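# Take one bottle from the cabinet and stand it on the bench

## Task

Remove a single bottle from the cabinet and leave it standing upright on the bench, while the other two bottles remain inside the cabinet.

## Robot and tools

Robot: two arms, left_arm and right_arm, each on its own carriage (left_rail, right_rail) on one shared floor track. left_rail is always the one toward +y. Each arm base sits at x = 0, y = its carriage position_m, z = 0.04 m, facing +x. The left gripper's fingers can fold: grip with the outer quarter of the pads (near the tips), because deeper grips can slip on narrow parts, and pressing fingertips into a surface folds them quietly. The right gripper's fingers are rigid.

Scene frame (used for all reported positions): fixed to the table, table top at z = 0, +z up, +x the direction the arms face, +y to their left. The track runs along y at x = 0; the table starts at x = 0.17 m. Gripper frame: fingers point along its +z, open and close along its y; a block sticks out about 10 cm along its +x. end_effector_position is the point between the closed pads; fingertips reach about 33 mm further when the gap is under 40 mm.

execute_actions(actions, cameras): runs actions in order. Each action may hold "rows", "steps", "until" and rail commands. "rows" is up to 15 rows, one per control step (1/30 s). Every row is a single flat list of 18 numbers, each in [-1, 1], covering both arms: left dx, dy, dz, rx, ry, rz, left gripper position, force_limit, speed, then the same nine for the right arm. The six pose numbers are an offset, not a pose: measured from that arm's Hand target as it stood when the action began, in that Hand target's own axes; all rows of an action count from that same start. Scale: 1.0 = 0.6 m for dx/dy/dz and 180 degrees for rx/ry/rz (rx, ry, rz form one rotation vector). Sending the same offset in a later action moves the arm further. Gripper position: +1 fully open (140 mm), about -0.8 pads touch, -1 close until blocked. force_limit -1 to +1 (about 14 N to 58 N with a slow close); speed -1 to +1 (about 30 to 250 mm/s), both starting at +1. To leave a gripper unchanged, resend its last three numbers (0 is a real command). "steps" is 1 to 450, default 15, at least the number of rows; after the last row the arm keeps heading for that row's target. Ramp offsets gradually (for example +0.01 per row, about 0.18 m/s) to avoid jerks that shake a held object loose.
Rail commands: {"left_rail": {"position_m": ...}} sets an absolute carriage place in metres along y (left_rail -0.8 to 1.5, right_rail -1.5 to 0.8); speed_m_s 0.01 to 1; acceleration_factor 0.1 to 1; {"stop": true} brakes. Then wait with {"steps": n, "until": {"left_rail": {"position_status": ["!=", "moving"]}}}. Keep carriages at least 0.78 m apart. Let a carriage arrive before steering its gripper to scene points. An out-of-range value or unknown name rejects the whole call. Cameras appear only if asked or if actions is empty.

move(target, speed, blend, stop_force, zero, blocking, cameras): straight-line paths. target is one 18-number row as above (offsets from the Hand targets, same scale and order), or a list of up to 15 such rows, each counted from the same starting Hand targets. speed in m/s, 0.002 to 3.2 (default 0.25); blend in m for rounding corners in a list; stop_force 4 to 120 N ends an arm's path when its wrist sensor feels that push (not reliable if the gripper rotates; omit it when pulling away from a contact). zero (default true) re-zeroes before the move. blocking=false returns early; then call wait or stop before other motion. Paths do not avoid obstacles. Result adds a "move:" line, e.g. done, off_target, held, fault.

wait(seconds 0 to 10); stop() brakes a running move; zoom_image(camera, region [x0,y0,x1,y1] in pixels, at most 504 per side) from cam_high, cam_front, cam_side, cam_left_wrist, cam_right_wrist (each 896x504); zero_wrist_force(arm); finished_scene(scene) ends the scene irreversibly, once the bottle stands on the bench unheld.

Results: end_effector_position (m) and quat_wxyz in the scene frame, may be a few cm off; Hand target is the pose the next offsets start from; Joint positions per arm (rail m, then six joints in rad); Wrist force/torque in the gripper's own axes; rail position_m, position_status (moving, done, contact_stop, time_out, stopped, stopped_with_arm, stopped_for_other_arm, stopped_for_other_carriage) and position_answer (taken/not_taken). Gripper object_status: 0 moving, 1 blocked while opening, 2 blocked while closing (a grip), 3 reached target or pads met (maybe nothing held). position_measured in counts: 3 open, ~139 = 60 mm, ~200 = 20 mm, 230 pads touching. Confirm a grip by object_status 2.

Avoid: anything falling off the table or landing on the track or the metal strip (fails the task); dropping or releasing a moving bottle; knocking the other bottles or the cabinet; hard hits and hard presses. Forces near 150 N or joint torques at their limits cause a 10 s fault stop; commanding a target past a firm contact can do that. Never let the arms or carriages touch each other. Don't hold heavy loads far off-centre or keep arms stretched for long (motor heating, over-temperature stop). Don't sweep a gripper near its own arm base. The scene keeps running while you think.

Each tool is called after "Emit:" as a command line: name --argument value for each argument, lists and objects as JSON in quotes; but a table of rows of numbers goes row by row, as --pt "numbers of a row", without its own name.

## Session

Emit:
execute_actions --actions '[]'

Scene clock: 0.00 s.
left_arm: end_effector_position=(+0.3563, +1.0575, +0.5790) position_measured=3 object_status=3 end_effector_quat_wxyz=(+0.000, +0.000, +1.000, +0.000) | right_arm: end_effector_position=(+0.3563, -0.9995, +0.5790) position_measured=3 object_status=3 end_effector_quat_wxyz=(+0.000, +0.000, +1.000, +0.000)
Joint positions: left_arm=[0.979 -0.28 -2.157 1.821 -1.235 -1.571 -0.28] | right_arm=[-1.078 -0.281 -2.157 1.821 -1.235 -1.571 -0.28]
Joint velocities: within noise
Joint torques (N m): no reading
Motor temperatures (°C): left_arm=[39 39 39 37 33 41] | right_arm=[35 41 35 46 45 42]
Wrist force (N): no reading
Wrist torque (N m): no reading
Wrist force, peak (N): no reading
Hand target: left_arm +0.3563, +1.0575, +0.5790; +0.000, +0.000, +1.000, +0.000 | right_arm +0.3563, -0.9995, +0.5790; +0.000, +0.000, +1.000, +0.000
Tool commands: left_gripper/position=+1.0 left_gripper/force_limit=+1.0 left_gripper/speed=+1.0 right_gripper/position=+1.0 right_gripper/force_limit=+1.0 right_gripper/speed=+1.0
left_rail: position_m=0.979 position_status=done
right_rail: position_m=-1.078 position_status=done
camera_calibration:
cam_right_wrist: T_world_to_cam=[[0.0349044, 0.998622, 0.0391766, 0.970972], [0.953144, -0.0450505, 0.299145, -0.551329], [0.300498, 0.0268994, -0.953403, 0.652126], [0, 0, 0, 1]] pos_world=[0.295642, -1.01201, 0.748627]

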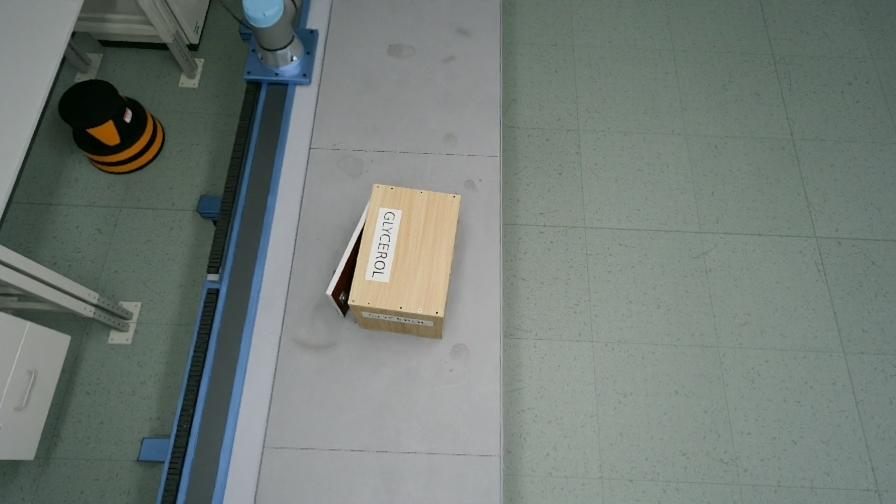

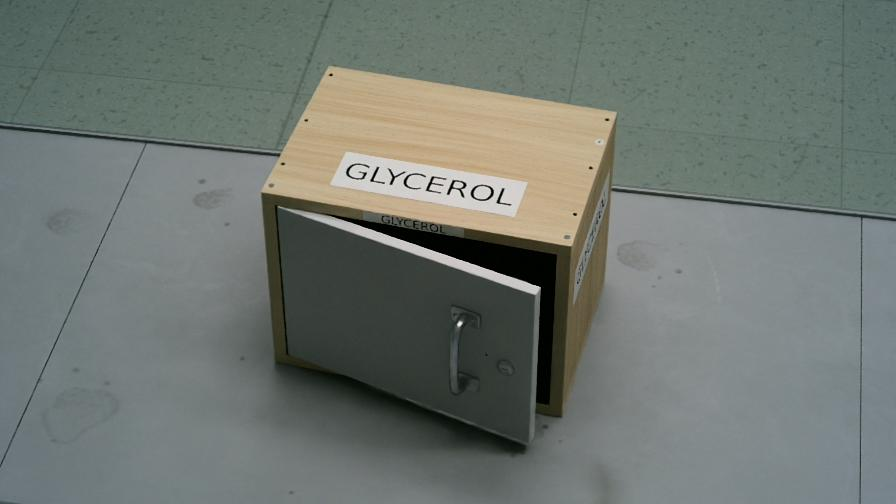

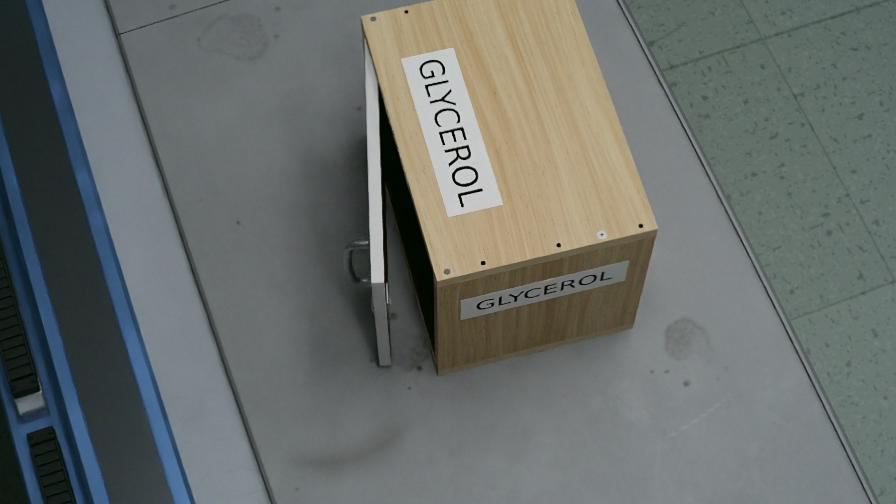

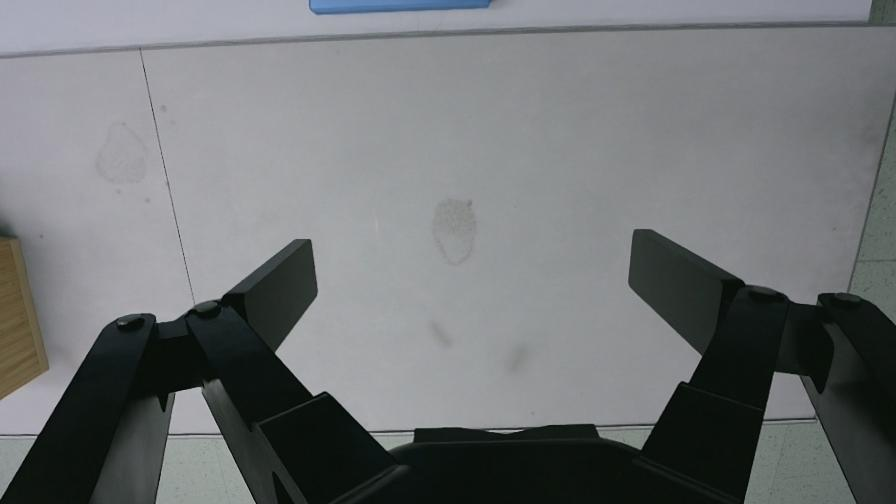

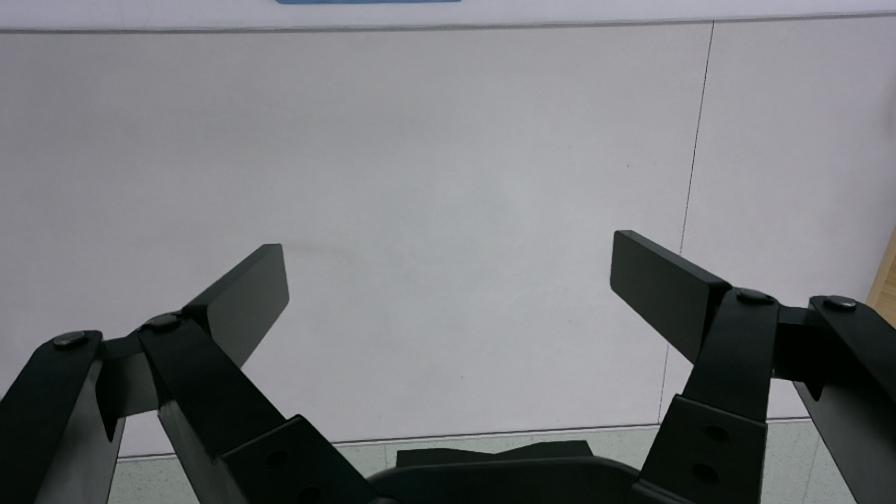

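Emit:
execute_actions --actions '[{"right_rail":{"position_m":-0.9,"speed_m_s":0.5,"acceleration_factor":0.5},"steps":120,"until":{"right_rail":{"position_status":["!=","moving"]}}}]'

Emit:
move --target '[0,0,0,0,0,0,1,1,1,-0.055,0.939,0.62,-0.332,-0.035,0.0605,-1,-0.5,0]' --speed 0.35 --cameras '["cam_front","cam_side","cam_high"]'

Scene clock: 117.77 s.
left_arm: end_effector_position=(+0.3563, +1.0575, +0.5790) position_measured=3 object_status=3 end_effector_quat_wxyz=(+0.000, +0.000, +1.000, +0.000) | right_arm: end_effector_position=(+0.3563, -0.8214, +0.5790) position_measured=3 object_status=3 end_effector_quat_wxyz=(+0.000, +0.000, +1.000, +0.000)
Joint positions: left_arm=[0.979 -0.28 -2.157 1.821 -1.235 -1.571 -0.28] | right_arm=[-0.9 -0.281 -2.157 1.821 -1.235 -1.571 -0.28]
Joint torques (N m): left_arm=[2.79 3.29 -45.47 -5.3 0.19 0.19] | right_arm=[-1.38 2.42 -48.74 -5.03 -0.41 0.08]
Wrist force (N): left_arm=[-0.4 -0.5 0.1] | right_arm=[-0.1 -0.2 0.0]
Wrist torque (N m): left_arm=[-0.11 0.08 0.01] | right_arm=[-0.04 0.02 0.00]
Wrist force, peak (N): left_arm=[-0.4 -0.3 -0.7] | right_arm=[-0.1 -1.6 -0.2]
Hand target: left_arm +0.3563, +1.0575, +0.5790; +0.000, +0.000, +1.000, +0.000 | right_arm +0.3563, -0.8214, +0.5790; +0.000, +0.000, +1.000, +0.000
Tool commands: left_gripper/position=+1.0 left_gripper/force_limit=+1.0 left_gripper/speed=+1.0 right_gripper/position=+1.0 right_gripper/force_limit=+1.0 right_gripper/speed=+1.0
left_rail: position_m=0.979 position_status=done
right_rail: position_m=-0.900 speed_m_s=0.50 position_status=done

Scene clock: 120.77 s.
left_arm: end_effector_position=(+0.3563, +1.0575, +0.5790) position_measured=3 object_status=3 end_effector_quat_wxyz=(+0.000, +0.000, +1.000, +0.000) | right_arm: end_effector_position=(+0.3894, -0.2580, +0.2070) position_measured=233 object_status=3 end_effector_quat_wxyz=(+0.052, +0.091, +0.861, +0.497)
Joint positions: left_arm=[0.979 -0.28 -2.157 1.821 -1.235 -1.571 -0.28] | right_arm=[-0.9 0.453 -1.333 2.502 -3.558 -0.82 1.001]
Joint torques (N m): left_arm=[1.84 -0.82 -44.33 -5.42 -0.17 -0.43] | right_arm=[8.98 -34.92 -15.56 -8.81 -0.94 2.49]
Wrist force (N): left_arm=[0.1 -0.2 -0.2] | right_arm=[-0.4 2.4 2.3]
Wrist torque (N m): left_arm=[-0.04 0.00 0.01] | right_arm=[0.65 -0.38 0.14]
Wrist force, peak (N): left_arm=[-0.2 -0.8 -0.1] | right_arm=[-0.4 1.6 4.6]
Hand target: left_arm +0.3563, +1.0575, +0.5790; +0.000, +0.000, +1.000, +0.000 | right_arm +0.3894, -0.2580, +0.2070; +0.052, +0.091, +0.861, +0.497
Off the commanded pose: left_arm 0.000 m, 0 deg | right_arm 0.000 m, 0 deg.
left_rail: position_m=0.979 position_status=done
right_rail: position_m=-0.900 speed_m_s=0.50 position_status=done
move: done
Images, in order (width x height): cam_high 896x504, cam_front 896x504, cam_side 896x504.

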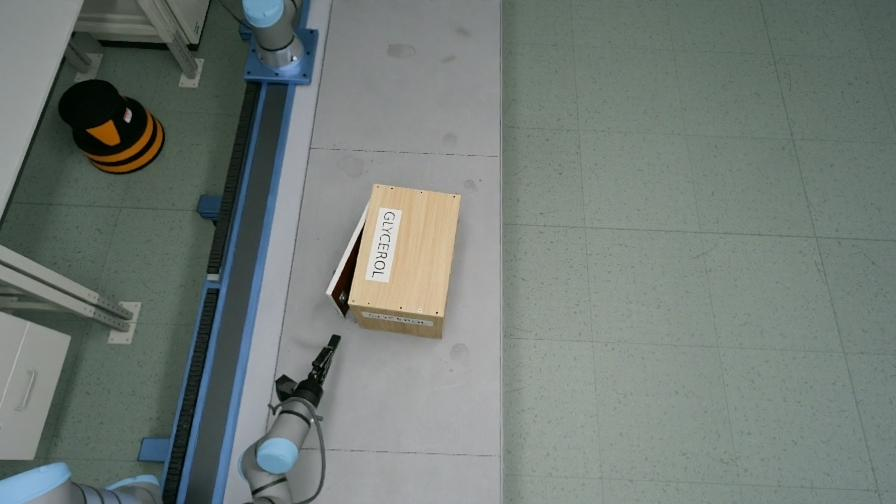

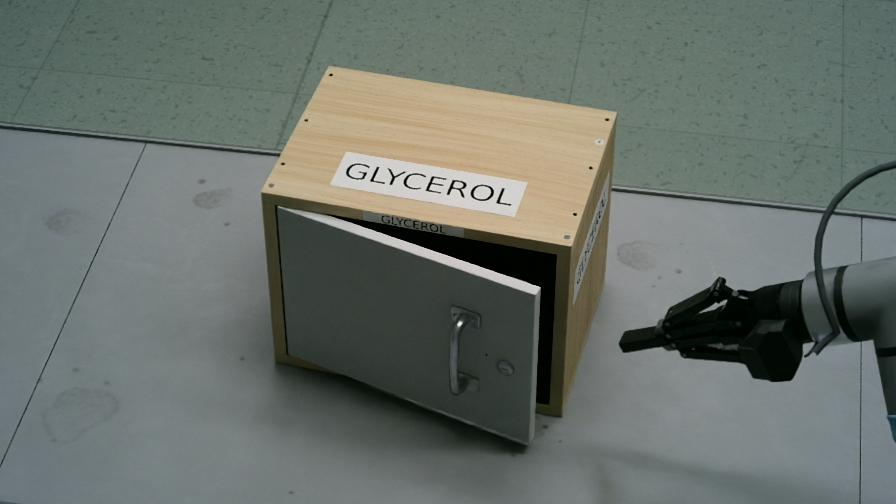

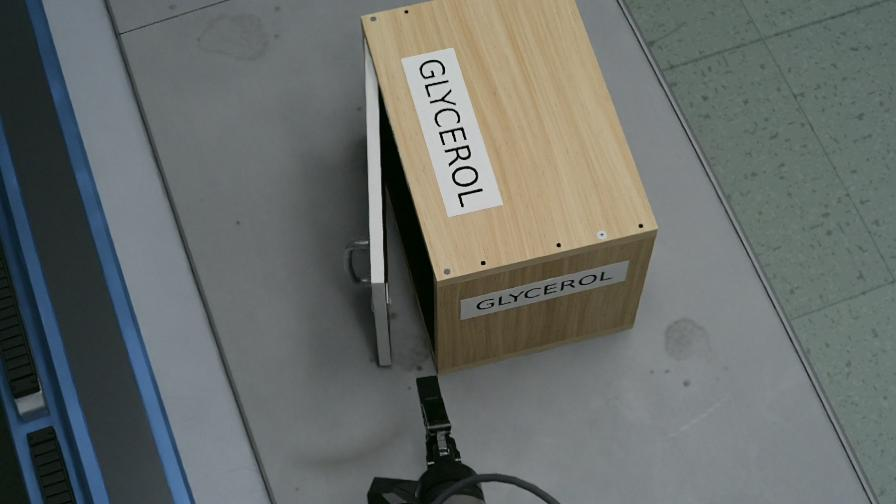

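Emit:
move --target '[0,0,0,0,0,0,1,1,1,0,0.125,0.217,0,0,0,-1,-0.5,0]' --speed 0.08 --stop_force 10 --cameras '["cam_front","cam_side"]'

Scene clock: 129.60 s.
left_arm: end_effector_position=(+0.3563, +1.0575, +0.5790) position_measured=3 object_status=3 end_effector_quat_wxyz=(+0.000, +0.000, +1.000, +0.000) | right_arm: end_effector_position=(+0.4207, -0.1111, +0.2068) position_measured=233 object_status=3 end_effector_quat_wxyz=(+0.052, +0.091, +0.861, +0.497)
Joint positions: left_arm=[0.979 -0.28 -2.157 1.821 -1.235 -1.571 -0.28] | right_arm=[-0.9 0.662 -1.161 2.231 -3.565 -0.98 1.172]
Joint torques (N m): left_arm=[3.57 2.34 -45.62 -4.99 -0.15 -0.13] | right_arm=[10.22 -54.33 -35.01 -1.37 -1.87 2.85]
Wrist force (N): left_arm=[-0.1 0.2 -0.1] | right_arm=[-0.3 2.5 2.4]
Wrist torque (N m): left_arm=[0.03 0.03 0.01] | right_arm=[0.68 -0.40 0.12]
Wrist force, peak (N): left_arm=[-0.8 0.1 -0.3] | right_arm=[-0.3 3.0 3.0]
Hand target: left_arm +0.3563, +1.0575, +0.5790; +0.000, +0.000, +1.000, +0.000 | right_arm +0.4207, -0.1111, +0.2068; +0.052, +0.091, +0.861, +0.497
Off the commanded pose: left_arm 0.000 m, 0 deg | right_arm 0.000 m, 0 deg.
left_rail: position_m=0.979 position_status=done
right_rail: position_m=-0.900 speed_m_s=0.50 position_status=done
move: done
Images, in order (width x height): cam_front 896x504, cam_side 896x504.

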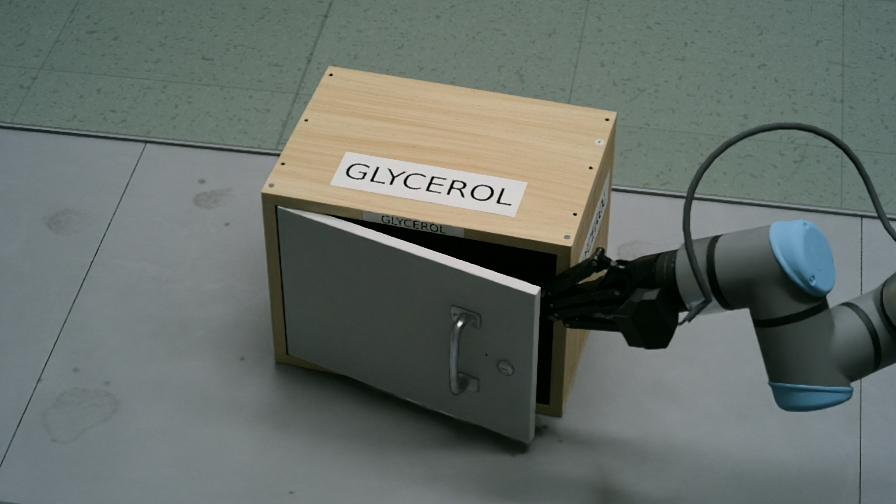

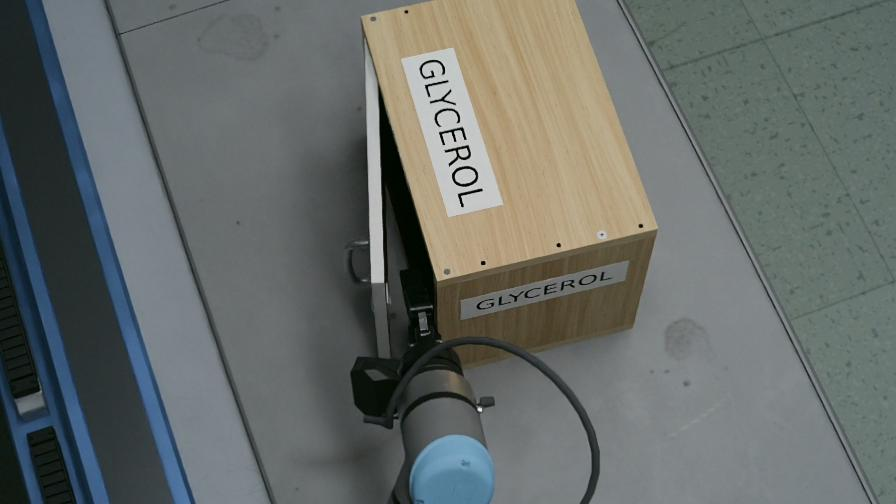

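Emit:
move --pt "0 0 0 0 0 0 1 1 1 0.185 0.0125 0.0215 0 0 0 -1 -0.5 0" --pt "0 0 0 0 0 0 1 1 1 0.344 0.055 0.095 0 0 0 -1 -0.5 0" --pt "0 0 0 0 0 0 1 1 1 0.464 0.122 0.212 0 0 0 -1 -0.5 0" --pt "0 0 0 0 0 0 1 1 1 0.53 0.206 0.357 0 0 0 -1 -0.5 0" --pt "0 0 0 0 0 0 1 1 1 0.541 0.251 0.4345 0 0 0 -1 -0.5 0" --speed '[0.07,0.1,0.1,0.1,0.07]' --blend '[0.02,0.02,0.02,0.02,0]' --stop_force 30 --cameras '["cam_front","cam_side","cam_right_wrist"]'

Scene clock: 153.27 s.
left_arm: end_effector_position=(+0.3563, +1.0575, +0.5790) position_measured=3 object_status=3 end_effector_quat_wxyz=(+0.000, +0.000, +1.000, +0.000) | right_arm: end_effector_position=(+0.1658, +0.2510, +0.2067) position_measured=233 object_status=3 end_effector_quat_wxyz=(+0.052, +0.091, +0.861, +0.497)
Joint positions: left_arm=[0.979 -0.28 -2.157 1.821 -1.235 -1.571 -0.28] | right_arm=[-0.9 1.249 -0.866 1.676 -3.425 -1.474 1.514]
Joint torques (N m): left_arm=[1.83 3.75 -46.19 -5.12 0.11 0.17] | right_arm=[10.07 -93.44 -44.7 -1.7 -2.26 2.29]
Wrist force (N): left_arm=[0.4 -0.1 -0.2] | right_arm=[-0.8 1.9 1.0]
Wrist torque (N m): left_arm=[-0.02 -0.08 0.01] | right_arm=[0.53 -0.44 0.15]
Wrist force, peak (N): left_arm=[-0.7 -0.2 -0.7] | right_arm=[-3.2 3.0 1.0]
Hand target: left_arm +0.3563, +1.0575, +0.5790; +0.000, +0.000, +1.000, +0.000 | right_arm +0.1658, +0.2510, +0.2067; +0.052, +0.091, +0.861, +0.497
Off the commanded pose: left_arm 0.000 m, 0 deg | right_arm 0.000 m, 0 deg.
left_rail: position_m=0.979 position_status=done
right_rail: position_m=-0.900 speed_m_s=0.50 position_status=done
move: done
camera_calibration:
cam_right_wrist: T_world_to_cam=[[0.130832, 0.448046, 0.884386, -0.309086], [0.873655, -0.473768, 0.110775, -0.0424201], [0.468625, 0.758155, -0.453421, 0.00602953], [0, 0, 0, 1]] pos_world=[0.0746733, 0.113816, 0.280784]
Images, in order (width x height): cam_front 896x504, cam_side 896x504, cam_right_wrist 896x504.

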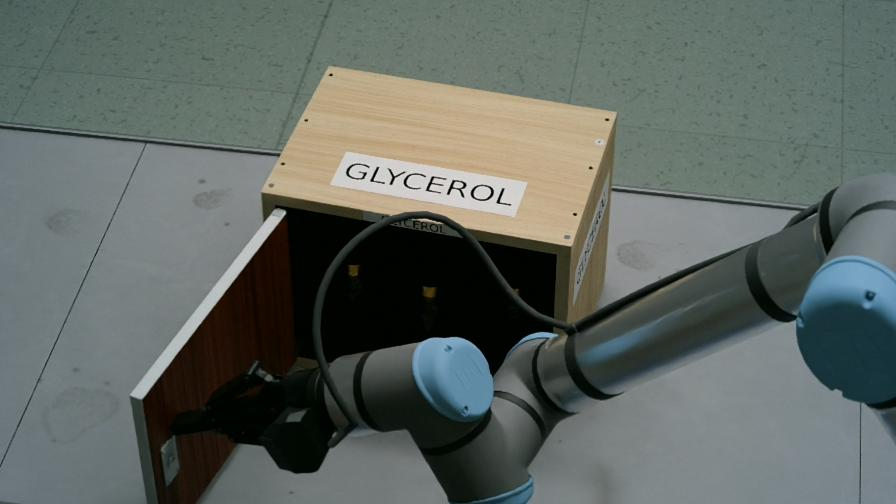

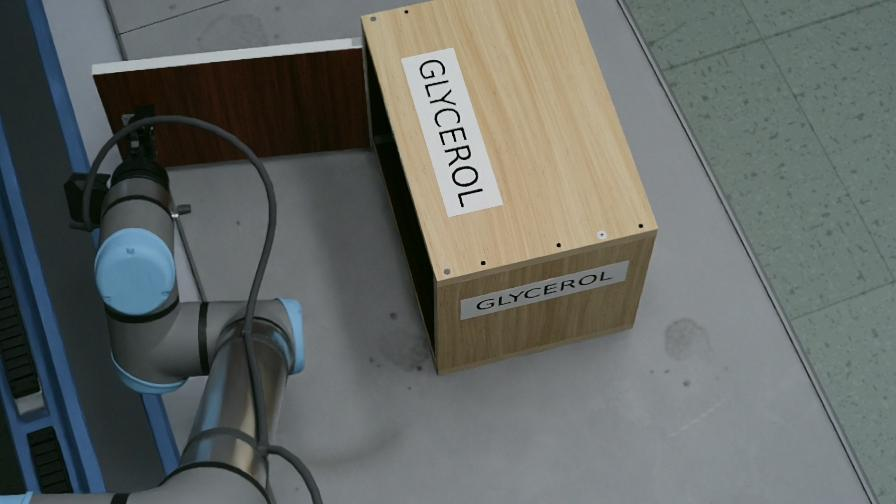

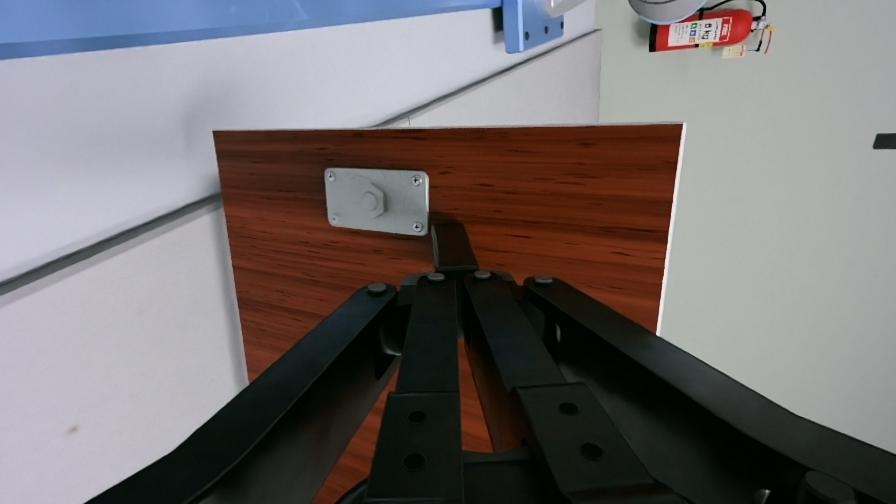

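Emit:
move --pt "0 0 0 0 0 0 1 1 1 -0.059 -0.089 -0.231 0 0 0 -1 -0.5 0" --pt "0 0 0 0 0 0 1 1 1 -0.549 -0.422 -0.942 -0.3687 -0.3296 0.6264 -1 -0.5 0" --speed 0.3 --blend '[0.03,0]' --cameras '["cam_front"]'

Scene clock: 192.93 s.
left_arm: end_effector_position=(+0.3563, +1.0575, +0.5790) position_measured=3 object_status=3 end_effector_quat_wxyz=(+0.000, +0.000, +1.000, +0.000) | right_arm: end_effector_position=(+0.3598, -0.4202, +0.2702) position_measured=233 object_status=3 end_effector_quat_wxyz=(+0.023, +0.843, -0.038, +0.537)
Joint positions: left_arm=[0.979 -0.28 -2.157 1.821 -1.235 -1.571 -0.28] | right_arm=[-0.9 1.119 -1.435 2.452 -3.239 -2.581 3.981]
Joint torques (N m): left_arm=[4.12 1.79 -46.44 -5.38 -0.12 0.11] | right_arm=[-14.83 -58.09 -36.89 -1.69 -0.11 2.3]
Wrist force (N): left_arm=[0.2 0.2 -0.1] | right_arm=[2.9 0.6 2.4]
Wrist torque (N m): left_arm=[0.04 -0.05 0.00] | right_arm=[0.24 -0.97 -0.24]
Wrist force, peak (N): left_arm=[-0.3 0.2 -1.0] | right_arm=[-0.4 3.2 5.2]
Hand target: left_arm +0.3563, +1.0575, +0.5790; +0.000, +0.000, +1.000, +0.000 | right_arm +0.3598, -0.4202, +0.2703; +0.023, +0.843, -0.038, +0.537
Off the commanded pose: left_arm 0.000 m, 0 deg | right_arm 0.000 m, 0 deg.
left_rail: position_m=0.979 position_status=done
right_rail: position_m=-0.900 speed_m_s=0.50 position_status=done
move: done
Images, in order (width x height): cam_front 896x504.

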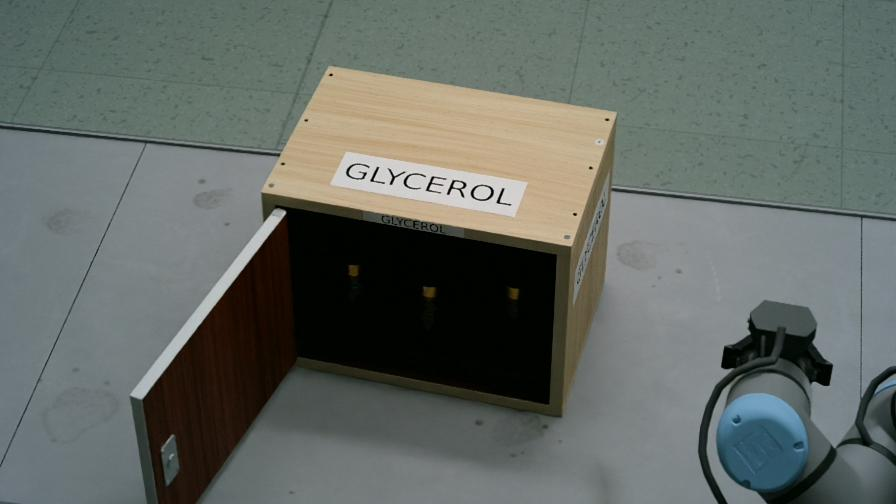

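Emit:
execute_actions --actions '[{"right_rail":{"position_m":-0.536,"speed_m_s":0.4,"acceleration_factor":0.4},"steps":120,"until":{"right_rail":{"position_status":["!=","moving"]}}}]'

Emit:
move --target '[0,0,0,0,0,0,1,1,1,-0.162,0,0.2235,0,0,0,0.12,1,1]' --speed 0.12 --cameras '["cam_right_wrist","cam_front"]'

Emit:
zoom_image --camera "cam_right_wrist" --region '[250, 100, 650, 400]'

Scene clock: 210.77 s.
left_arm: end_effector_position=(+0.3563, +1.0575, +0.5790) position_measured=3 object_status=3 end_effector_quat_wxyz=(+0.000, +0.000, +1.000, +0.000) | right_arm: end_effector_position=(+0.3598, -0.0562, +0.2703) position_measured=233 object_status=3 end_effector_quat_wxyz=(+0.023, +0.843, -0.038, +0.537)
Joint positions: left_arm=[0.979 -0.28 -2.157 1.821 -1.235 -1.571 -0.28] | right_arm=[-0.536 1.119 -1.435 2.452 -3.239 -2.581 3.981]
Joint torques (N m): left_arm=[3.94 1.38 -47.87 -5.53 0.19 -0.21] | right_arm=[1.43 -48.87 -22.34 -3.41 -2.31 2.17]
Wrist force (N): left_arm=[-0.1 -0.2 0.0] | right_arm=[3.0 0.5 2.1]
Wrist torque (N m): left_arm=[-0.05 0.02 0.00] | right_arm=[0.21 -1.01 -0.24]
Wrist force, peak (N): left_arm=[-0.9 -0.4 -0.4] | right_arm=[3.3 1.2 2.8]
Hand target: left_arm +0.3563, +1.0575, +0.5790; +0.000, +0.000, +1.000, +0.000 | right_arm +0.3598, -0.0562, +0.2703; +0.023, +0.843, -0.038, +0.537
Tool commands: left_gripper/position=+1.0 left_gripper/force_limit=+1.0 left_gripper/speed=+1.0 right_gripper/position=-1.0 right_gripper/force_limit=-0.5 right_gripper/speed=+0.0
Off the commanded pose: left_arm 0.000 m, 0 deg | right_arm 0.000 m, 0 deg.
left_rail: position_m=0.979 position_status=done
right_rail: position_m=-0.536 speed_m_s=0.40 position_status=done

Scene clock: 212.70 s.
left_arm: end_effector_position=(+0.3563, +1.0575, +0.5790) position_measured=3 object_status=3 end_effector_quat_wxyz=(+0.000, +0.000, +1.000, +0.000) | right_arm: end_effector_position=(+0.4399, -0.0631, +0.1255) position_measured=114 object_status=3 end_effector_quat_wxyz=(+0.023, +0.843, -0.038, +0.537)
Joint positions: left_arm=[0.979 -0.28 -2.157 1.821 -1.235 -1.571 -0.28] | right_arm=[-0.536 0.969 -1.033 2.444 -3.794 -2.48 3.786]
Joint torques (N m): left_arm=[2.34 0.91 -46.91 -5.42 0.1 -0.32] | right_arm=[-10.81 -49.16 -21.18 -9.17 0.21 -2.61]
Wrist force (N): left_arm=[0.3 -0.1 -0.4] | right_arm=[3.1 0.5 2.5]
Wrist torque (N m): left_arm=[-0.02 -0.06 0.00] | right_arm=[0.21 -1.04 -0.03]
Wrist force, peak (N): left_arm=[0.3 -0.6 -0.5] | right_arm=[2.2 0.5 3.9]
Hand target: left_arm +0.3563, +1.0575, +0.5790; +0.000, +0.000, +1.000, +0.000 | right_arm +0.4399, -0.0631, +0.1255; +0.023, +0.843, -0.038, +0.537
Off the commanded pose: left_arm 0.000 m, 0 deg | right_arm 0.000 m, 0 deg.
left_rail: position_m=0.979 position_status=done
right_rail: position_m=-0.536 speed_m_s=0.40 position_status=done
move: done
camera_calibration:
cam_right_wrist: T_world_to_cam=[[-0.13868, -0.990205, -0.0162133, 0.00839026], [-0.667334, 0.105533, -0.737243, 0.399205], [0.731733, -0.0914212, -0.675433, -0.0625306], [0, 0, 0, 1]] pos_world=[0.313323, -0.0395379, 0.252212]
Images, in order (width x height): cam_front 896x504, cam_right_wrist 896x504.

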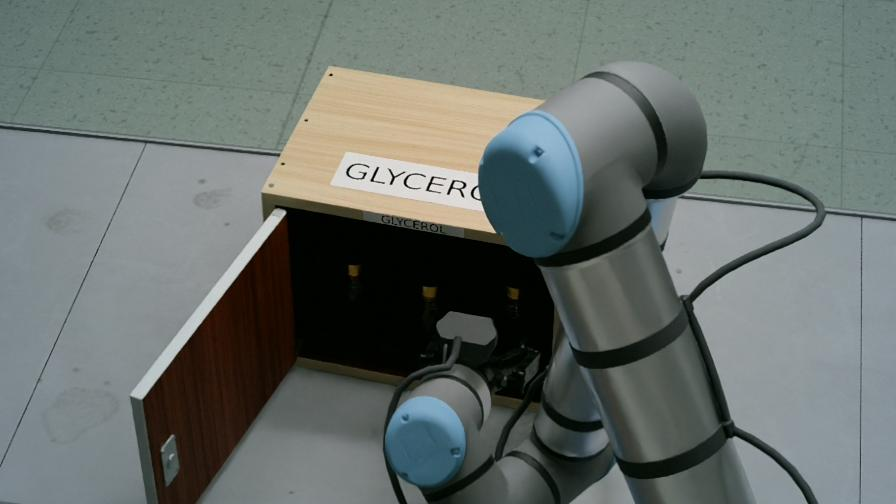

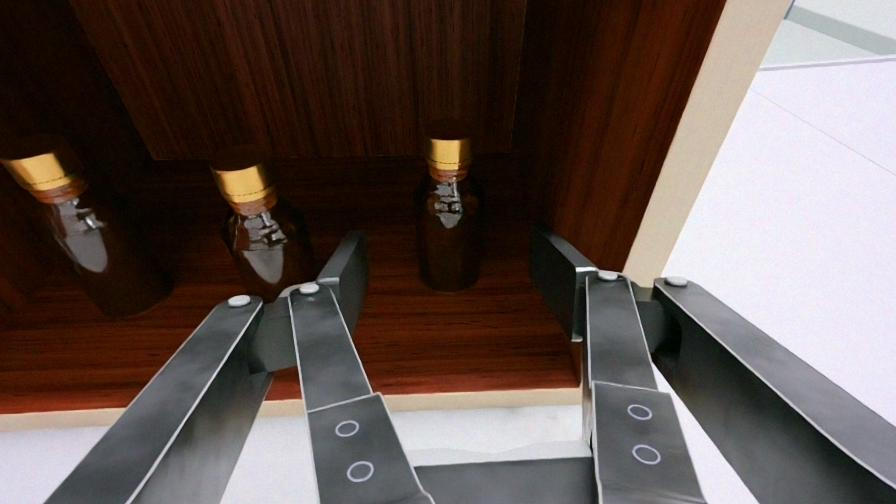

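Scaled by 1.260 from the camera's 896x504 image, which has a finer 1280x720 frame.

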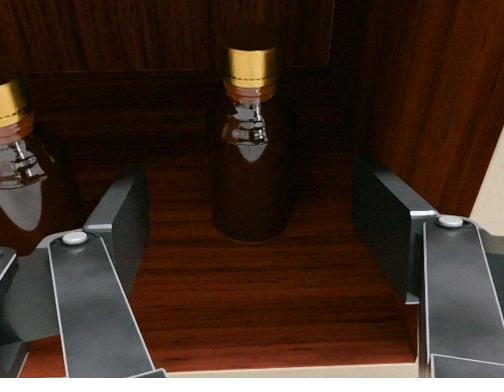

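Emit:
move --target '[0,0,0,0,0,0,1,1,1,-0.0273,0,0.1995,0,0,0,0.12,1,1]' --speed 0.08 --stop_force 8 --cameras '["cam_right_wrist"]'

Scene clock: 223.03 s.
left_arm: end_effector_position=(+0.3563, +1.0575, +0.5790) position_measured=3 object_status=3 end_effector_quat_wxyz=(+0.000, +0.000, +1.000, +0.000) | right_arm: end_effector_position=(+0.5410, -0.0720, +0.0600) position_measured=114 object_status=3 end_effector_quat_wxyz=(+0.023, +0.843, -0.038, +0.537)
Joint positions: left_arm=[0.979 -0.28 -2.157 1.821 -1.235 -1.571 -0.28] | right_arm=[-0.536 0.801 -0.843 2.35 -4.012 -2.351 3.623]
Joint torques (N m): left_arm=[2.58 1.33 -46.66 -5.57 0.32 0.52] | right_arm=[-10.89 -60.46 -16.24 -8.69 0.51 -2.59]
Wrist force (N): left_arm=[-0.2 -0.2 -0.2] | right_arm=[3.5 0.5 2.3]
Wrist torque (N m): left_arm=[-0.04 0.04 0.01] | right_arm=[0.23 -1.13 -0.04]
Wrist force, peak (N): left_arm=[-0.5 -0.3 -0.8] | right_arm=[3.0 0.5 3.9]
Hand target: left_arm +0.3563, +1.0575, +0.5790; +0.000, +0.000, +1.000, +0.000 | right_arm +0.5410, -0.0720, +0.0600; +0.023, +0.843, -0.038, +0.537
Off the commanded pose: left_arm 0.000 m, 0 deg | right_arm 0.000 m, 0 deg.
left_rail: position_m=0.979 position_status=done
right_rail: position_m=-0.536 speed_m_s=0.40 position_status=done
move: done
camera_calibration:
cam_right_wrist: T_world_to_cam=[[-0.13868, -0.990205, -0.0162133, 0.0125499], [-0.667334, 0.105533, -0.737243, 0.419389], [0.731733, -0.0914212, -0.675433, -0.181636], [0, 0, 0, 1]] pos_world=[0.414523, -0.0484379, 0.186712]
Images, in order (width x height): cam_right_wrist 896x504.

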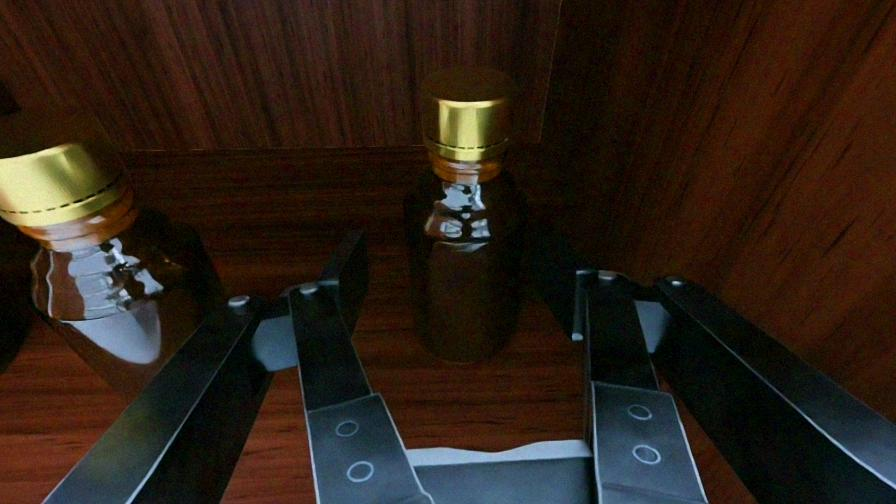

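Emit:
move --target '[0,0,0,0,0,0,1,1,1,0.0015,0.006,0.0035,0,0,0,0.12,1,1]' --speed 0.05

Emit:
execute_actions --actions '[{"rows":[[0,0,0,0,0,0,1,1,1,0,0,0,0,0,0,-1,-0.2,-1]],"steps":60}]' --cameras '["cam_right_wrist"]'

Scene clock: 233.93 s.
left_arm: end_effector_position=(+0.3563, +1.0575, +0.5790) position_measured=3 object_status=3 end_effector_quat_wxyz=(+0.000, +0.000, +1.000, +0.000) | right_arm: end_effector_position=(+0.5429, -0.0758, +0.0599) position_measured=114 object_status=3 end_effector_quat_wxyz=(+0.023, +0.843, -0.038, +0.537)
Joint positions: left_arm=[0.979 -0.28 -2.157 1.821 -1.235 -1.571 -0.28] | right_arm=[-0.536 0.793 -0.842 2.354 -4.02 -2.345 3.617]
Joint torques (N m): left_arm=[2.49 2.16 -47.01 -6.15 0.09 0.36] | right_arm=[-12.5 -59.77 -1.14 -9.39 0.38 -2.26]
Wrist force (N): left_arm=[0.3 -0.5 0.0] | right_arm=[3.4 0.7 2.6]
Wrist torque (N m): left_arm=[-0.12 -0.07 0.00] | right_arm=[0.26 -1.11 -0.04]
Wrist force, peak (N): left_arm=[-0.3 -0.4 -0.7] | right_arm=[3.2 0.5 3.1]
Hand target: left_arm +0.3563, +1.0575, +0.5790; +0.000, +0.000, +1.000, +0.000 | right_arm +0.5430, -0.0758, +0.0599; +0.023, +0.843, -0.038, +0.537
Off the commanded pose: left_arm 0.000 m, 0 deg | right_arm 0.000 m, 0 deg.
left_rail: position_m=0.979 position_status=done
right_rail: position_m=-0.536 speed_m_s=0.40 position_status=done
move: done

Scene clock: 236.13 s.
left_arm: end_effector_position=(+0.3563, +1.0575, +0.5790) position_measured=3 object_status=3 end_effector_quat_wxyz=(+0.000, +0.000, +1.000, +0.000) | right_arm: end_effector_position=(+0.5430, -0.0759, +0.0599) position_measured=162 object_status=2 end_effector_quat_wxyz=(+0.023, +0.843, -0.038, +0.537)
Joint positions: left_arm=[0.979 -0.28 -2.157 1.821 -1.235 -1.571 -0.28] | right_arm=[-0.536 0.793 -0.842 2.354 -4.021 -2.345 3.617]
Joint torques (N m): left_arm=[3.41 5.61 -46.36 -5.45 0.61 -0.4] | right_arm=[-1.48 -59.02 -10.56 -3.11 0.13 -2.04]
Wrist force (N): left_arm=[-0.3 -0.2 -0.4] | right_arm=[5.9 3.8 -2.5]
Wrist torque (N m): left_arm=[-0.03 0.06 0.00] | right_arm=[0.22 -1.07 -0.11]
Wrist force, peak (N): left_arm=[-0.4 -0.7 0.1] | right_arm=[6.5 3.6 -3.0]
Hand target: left_arm +0.3563, +1.0575, +0.5790; +0.000, +0.000, +1.000, +0.000 | right_arm +0.5430, -0.0758, +0.0599; +0.023, +0.843, -0.038, +0.537
Off the commanded pose: left_arm 0.000 m, 0 deg | right_arm 0.000 m, 0 deg.
left_rail: position_m=0.979 position_status=done
right_rail: position_m=-0.536 speed_m_s=0.40 position_status=done
camera_calibration:
cam_right_wrist: T_world_to_cam=[[-0.13868, -0.990205, -0.0162131, 0.00904884], [-0.667334, 0.105533, -0.737243, 0.420985], [0.731733, -0.0914212, -0.675433, -0.183442], [0, 0, 0, 1]] pos_world=[0.416423, -0.0522379, 0.186612]
Images, in order (width x height): cam_right_wrist 896x504.

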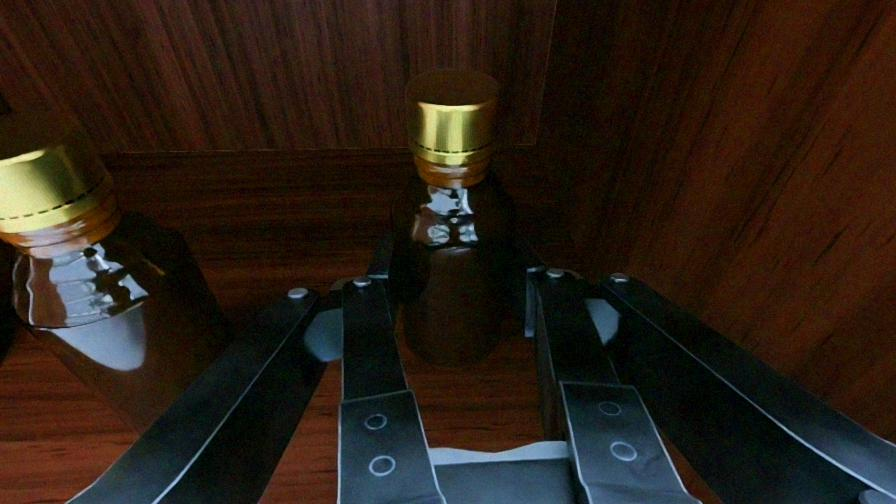

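Emit:
move --pt "0 0 0 0 0 0 1 1 1 0.0528 0 -0.0247 0 0 0 -1 -0.2 -1" --pt "0 0 0 0 0 0 1 1 1 -0.095 0 -0.342 0 0 0 -1 -0.2 -1" --speed 0.1 --blend '[0.01,0]' --cameras '["cam_right_wrist"]'

Emit:
execute_actions --actions '[{"right_rail":{"position_m":-0.72,"speed_m_s":0.15,"acceleration_factor":0.2},"steps":150,"until":{"right_rail":{"position_status":["!=","moving"]}}}]'

Emit:
move --target '[0,0,0,0,0,0,1,1,1,-0.0603,0,0.0283,0,0,0,-1,-0.2,-1]' --speed 0.08

Emit:
move --target '[0,0,0,0,0,0,1,1,1,-0.04,0,0.0188,0,0,0,-1,-0.2,-1]' --speed 0.008 --stop_force 4 --cameras '["cam_front","cam_right_wrist"]'

Scene clock: 258.03 s.
left_arm: end_effector_position=(+0.3563, +1.0575, +0.5790) position_measured=3 object_status=3 end_effector_quat_wxyz=(+0.000, +0.000, +1.000, +0.000) | right_arm: end_effector_position=(+0.3338, -0.0573, +0.0950) position_measured=162 object_status=2 end_effector_quat_wxyz=(+0.023, +0.843, -0.038, +0.537)
Joint positions: left_arm=[0.979 -0.28 -2.157 1.821 -1.235 -1.571 -0.28] | right_arm=[-0.536 1.168 -1.017 2.494 -3.633 -2.609 4.057]
Joint torques (N m): left_arm=[5.22 2.08 -47.88 -5.58 0.27 0.19] | right_arm=[8.31 -75.46 -7.09 -2.17 -5.65 2.42]
Wrist force (N): left_arm=[0.0 -0.4 0.3] | right_arm=[0.8 0.4 3.4]
Wrist torque (N m): left_arm=[-0.08 -0.01 0.01] | right_arm=[0.18 -1.04 -0.23]
Wrist force, peak (N): left_arm=[-0.1 -0.6 -0.6] | right_arm=[6.7 3.7 -3.0]
Hand target: left_arm +0.3563, +1.0575, +0.5790; +0.000, +0.000, +1.000, +0.000 | right_arm +0.3338, -0.0573, +0.0951; +0.023, +0.843, -0.038, +0.537
Off the commanded pose: left_arm 0.000 m, 0 deg | right_arm 0.000 m, 0 deg.
left_rail: position_m=0.979 position_status=done
right_rail: position_m=-0.536 speed_m_s=0.40 position_status=done
move: done
camera_calibration:
cam_right_wrist: T_world_to_cam=[[-0.138614, -0.990215, -0.0161398, -0.0010064], [-0.667349, 0.105435, -0.737244, 0.305292], [0.731732, -0.0914216, -0.675434, -0.0049547], [0, 0, 0, 1]] pos_world=[0.207222, -0.0336379, 0.221712]
Images, in order (width x height): cam_right_wrist 896x504.

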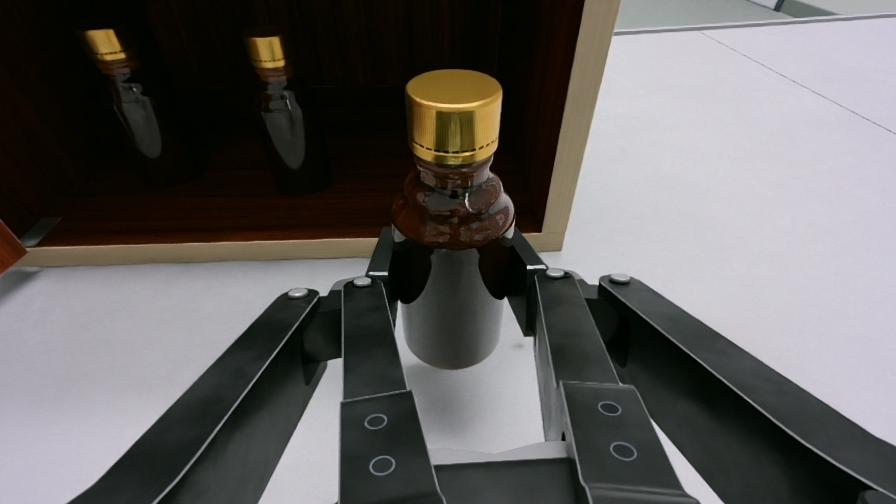

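Scene clock: 260.27 s.
left_arm: end_effector_position=(+0.3563, +1.0575, +0.5790) position_measured=3 object_status=3 end_effector_quat_wxyz=(+0.000, +0.000, +1.000, +0.000) | right_arm: end_effector_position=(+0.3338, -0.2413, +0.0951) position_measured=162 object_status=2 end_effector_quat_wxyz=(+0.023, +0.843, -0.038, +0.537)
Joint positions: left_arm=[0.979 -0.28 -2.157 1.821 -1.235 -1.571 -0.28] | right_arm=[-0.72 1.168 -1.017 2.494 -3.633 -2.609 4.058]
Joint torques (N m): left_arm=[4.31 2.24 -47.64 -5.55 0.27 -0.07] | right_arm=[4.95 -71.88 -16.91 -3.11 -5.27 2.77]
Wrist force (N): left_arm=[-0.3 0.0 0.3] | right_arm=[0.8 0.8 3.5]
Wrist torque (N m): left_arm=[-0.01 0.06 0.00] | right_arm=[0.27 -1.04 -0.23]
Wrist force, peak (N): left_arm=[-0.2 -0.7 0.2] | right_arm=[0.5 0.9 4.0]
Hand target: left_arm +0.3563, +1.0575, +0.5790; +0.000, +0.000, +1.000, +0.000 | right_arm +0.3338, -0.2413, +0.0951; +0.023, +0.843, -0.038, +0.537
Tool commands: left_gripper/position=+1.0 left_gripper/force_limit=+1.0 left_gripper/speed=+1.0 right_gripper/position=-1.0 right_gripper/force_limit=-0.2 right_gripper/speed=-1.0
Off the commanded pose: left_arm 0.000 m, 0 deg | right_arm 0.000 m, 0 deg.
left_rail: position_m=0.979 position_status=done
right_rail: position_m=-0.720 speed_m_s=0.15 position_status=done

Scene clock: 261.27 s.
left_arm: end_effector_position=(+0.3563, +1.0575, +0.5790) position_measured=3 object_status=3 end_effector_quat_wxyz=(+0.000, +0.000, +1.000, +0.000) | right_arm: end_effector_position=(+0.3338, -0.2412, +0.0551) position_measured=162 object_status=2 end_effector_quat_wxyz=(+0.023, +0.843, -0.038, +0.537)
Joint positions: left_arm=[0.979 -0.28 -2.157 1.821 -1.235 -1.571 -0.28] | right_arm=[-0.72 1.168 -0.91 2.481 -3.728 -2.609 4.057]
Joint torques (N m): left_arm=[1.87 4.09 -46.84 -5.97 0.48 -0.13] | right_arm=[-6.86 -54.02 -13.43 -9.79 -2.49 -2.97]
Wrist force (N): left_arm=[-0.1 -0.1 0.5] | right_arm=[0.7 0.5 3.5]
Wrist torque (N m): left_arm=[-0.03 0.02 0.00] | right_arm=[0.22 -1.03 -0.06]
Wrist force, peak (N): left_arm=[0.1 0.5 -0.7] | right_arm=[-0.4 0.7 4.2]
Hand target: left_arm +0.3563, +1.0575, +0.5790; +0.000, +0.000, +1.000, +0.000 | right_arm +0.3338, -0.2412, +0.0551; +0.023, +0.843, -0.038, +0.537
Off the commanded pose: left_arm 0.000 m, 0 deg | right_arm 0.000 m, 0 deg.
left_rail: position_m=0.979 position_status=done
right_rail: position_m=-0.720 speed_m_s=0.15 position_status=done
move: done

Scene clock: 264.07 s.
left_arm: end_effector_position=(+0.3563, +1.0575, +0.5790) position_measured=3 object_status=3 end_effector_quat_wxyz=(+0.000, +0.000, +1.000, +0.000) | right_arm: end_effector_position=(+0.3339, -0.2412, +0.0415) position_measured=162 object_status=2 end_effector_quat_wxyz=(+0.023, +0.843, -0.038, +0.537)
Joint positions: left_arm=[0.979 -0.28 -2.157 1.821 -1.235 -1.571 -0.28] | right_arm=[-0.72 1.168 -0.874 2.475 -3.758 -2.609 4.057]
Joint torques (N m): left_arm=[1.63 3.03 -47.88 -5.77 0.27 0.03] | right_arm=[-5.83 -79.14 4.81 -1.9 -1.82 -1.75]
Wrist force (N): left_arm=[0.0 0.0 -0.2] | right_arm=[2.3 0.1 3.2]
Wrist torque (N m): left_arm=[0.01 0.00 0.01] | right_arm=[0.19 -1.01 -0.02]
Wrist force, peak (N): left_arm=[-0.3 -0.4 -0.8] | right_arm=[14.1 2.4 -4.4]
Hand target: left_arm +0.3563, +1.0575, +0.5790; +0.000, +0.000, +1.000, +0.000 | right_arm +0.3339, -0.2412, +0.0416; +0.023, +0.843, -0.038, +0.537 (not the last commanded pose)
Off the commanded pose: left_arm 0.000 m, 0 deg | right_arm 0.013 m, 0 deg.
left_rail: position_m=0.979 position_status=done
right_rail: position_m=-0.720 speed_m_s=0.15 position_status=done
move: contact (right_arm)
camera_calibration:
cam_right_wrist: T_world_to_cam=[[-0.13868, -0.990205, -0.0162133, -0.183928], [-0.667334, 0.105533, -0.737243, 0.285324], [0.731733, -0.0914212, -0.675433, -0.0579763], [0, 0, 0, 1]] pos_world=[0.207323, -0.217538, 0.168212]
Images, in order (width x height): cam_front 896x504, cam_right_wrist 896x504.

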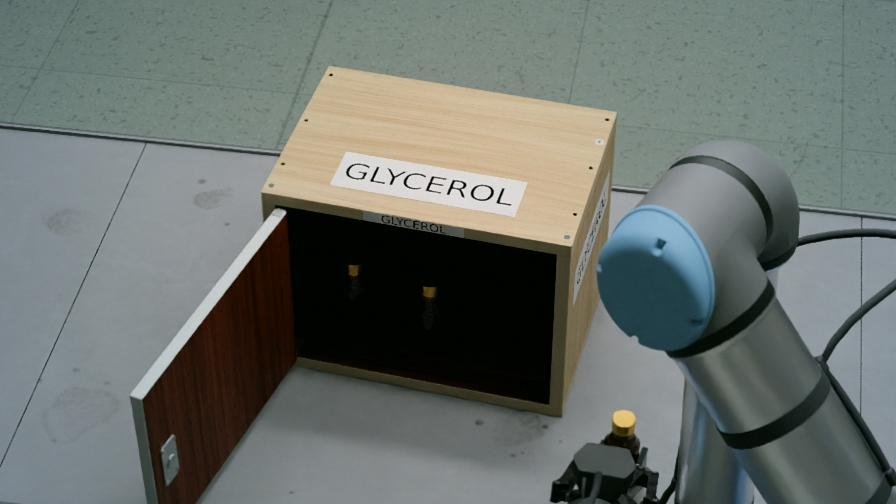

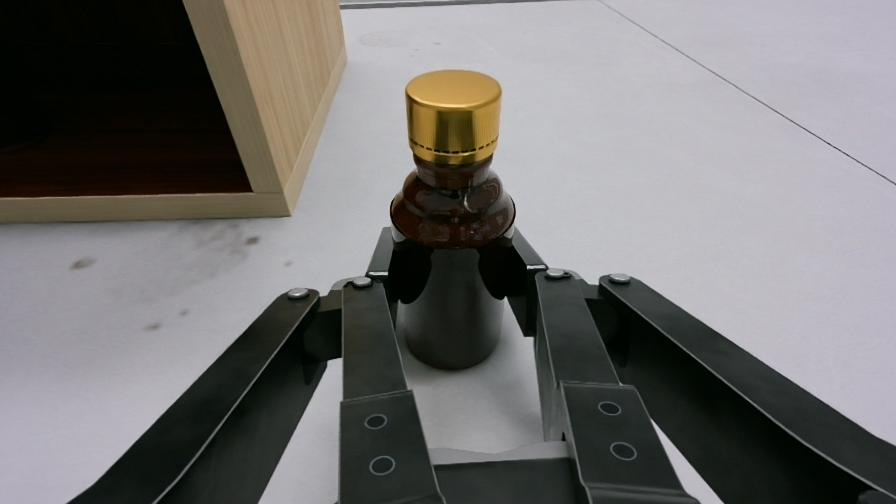

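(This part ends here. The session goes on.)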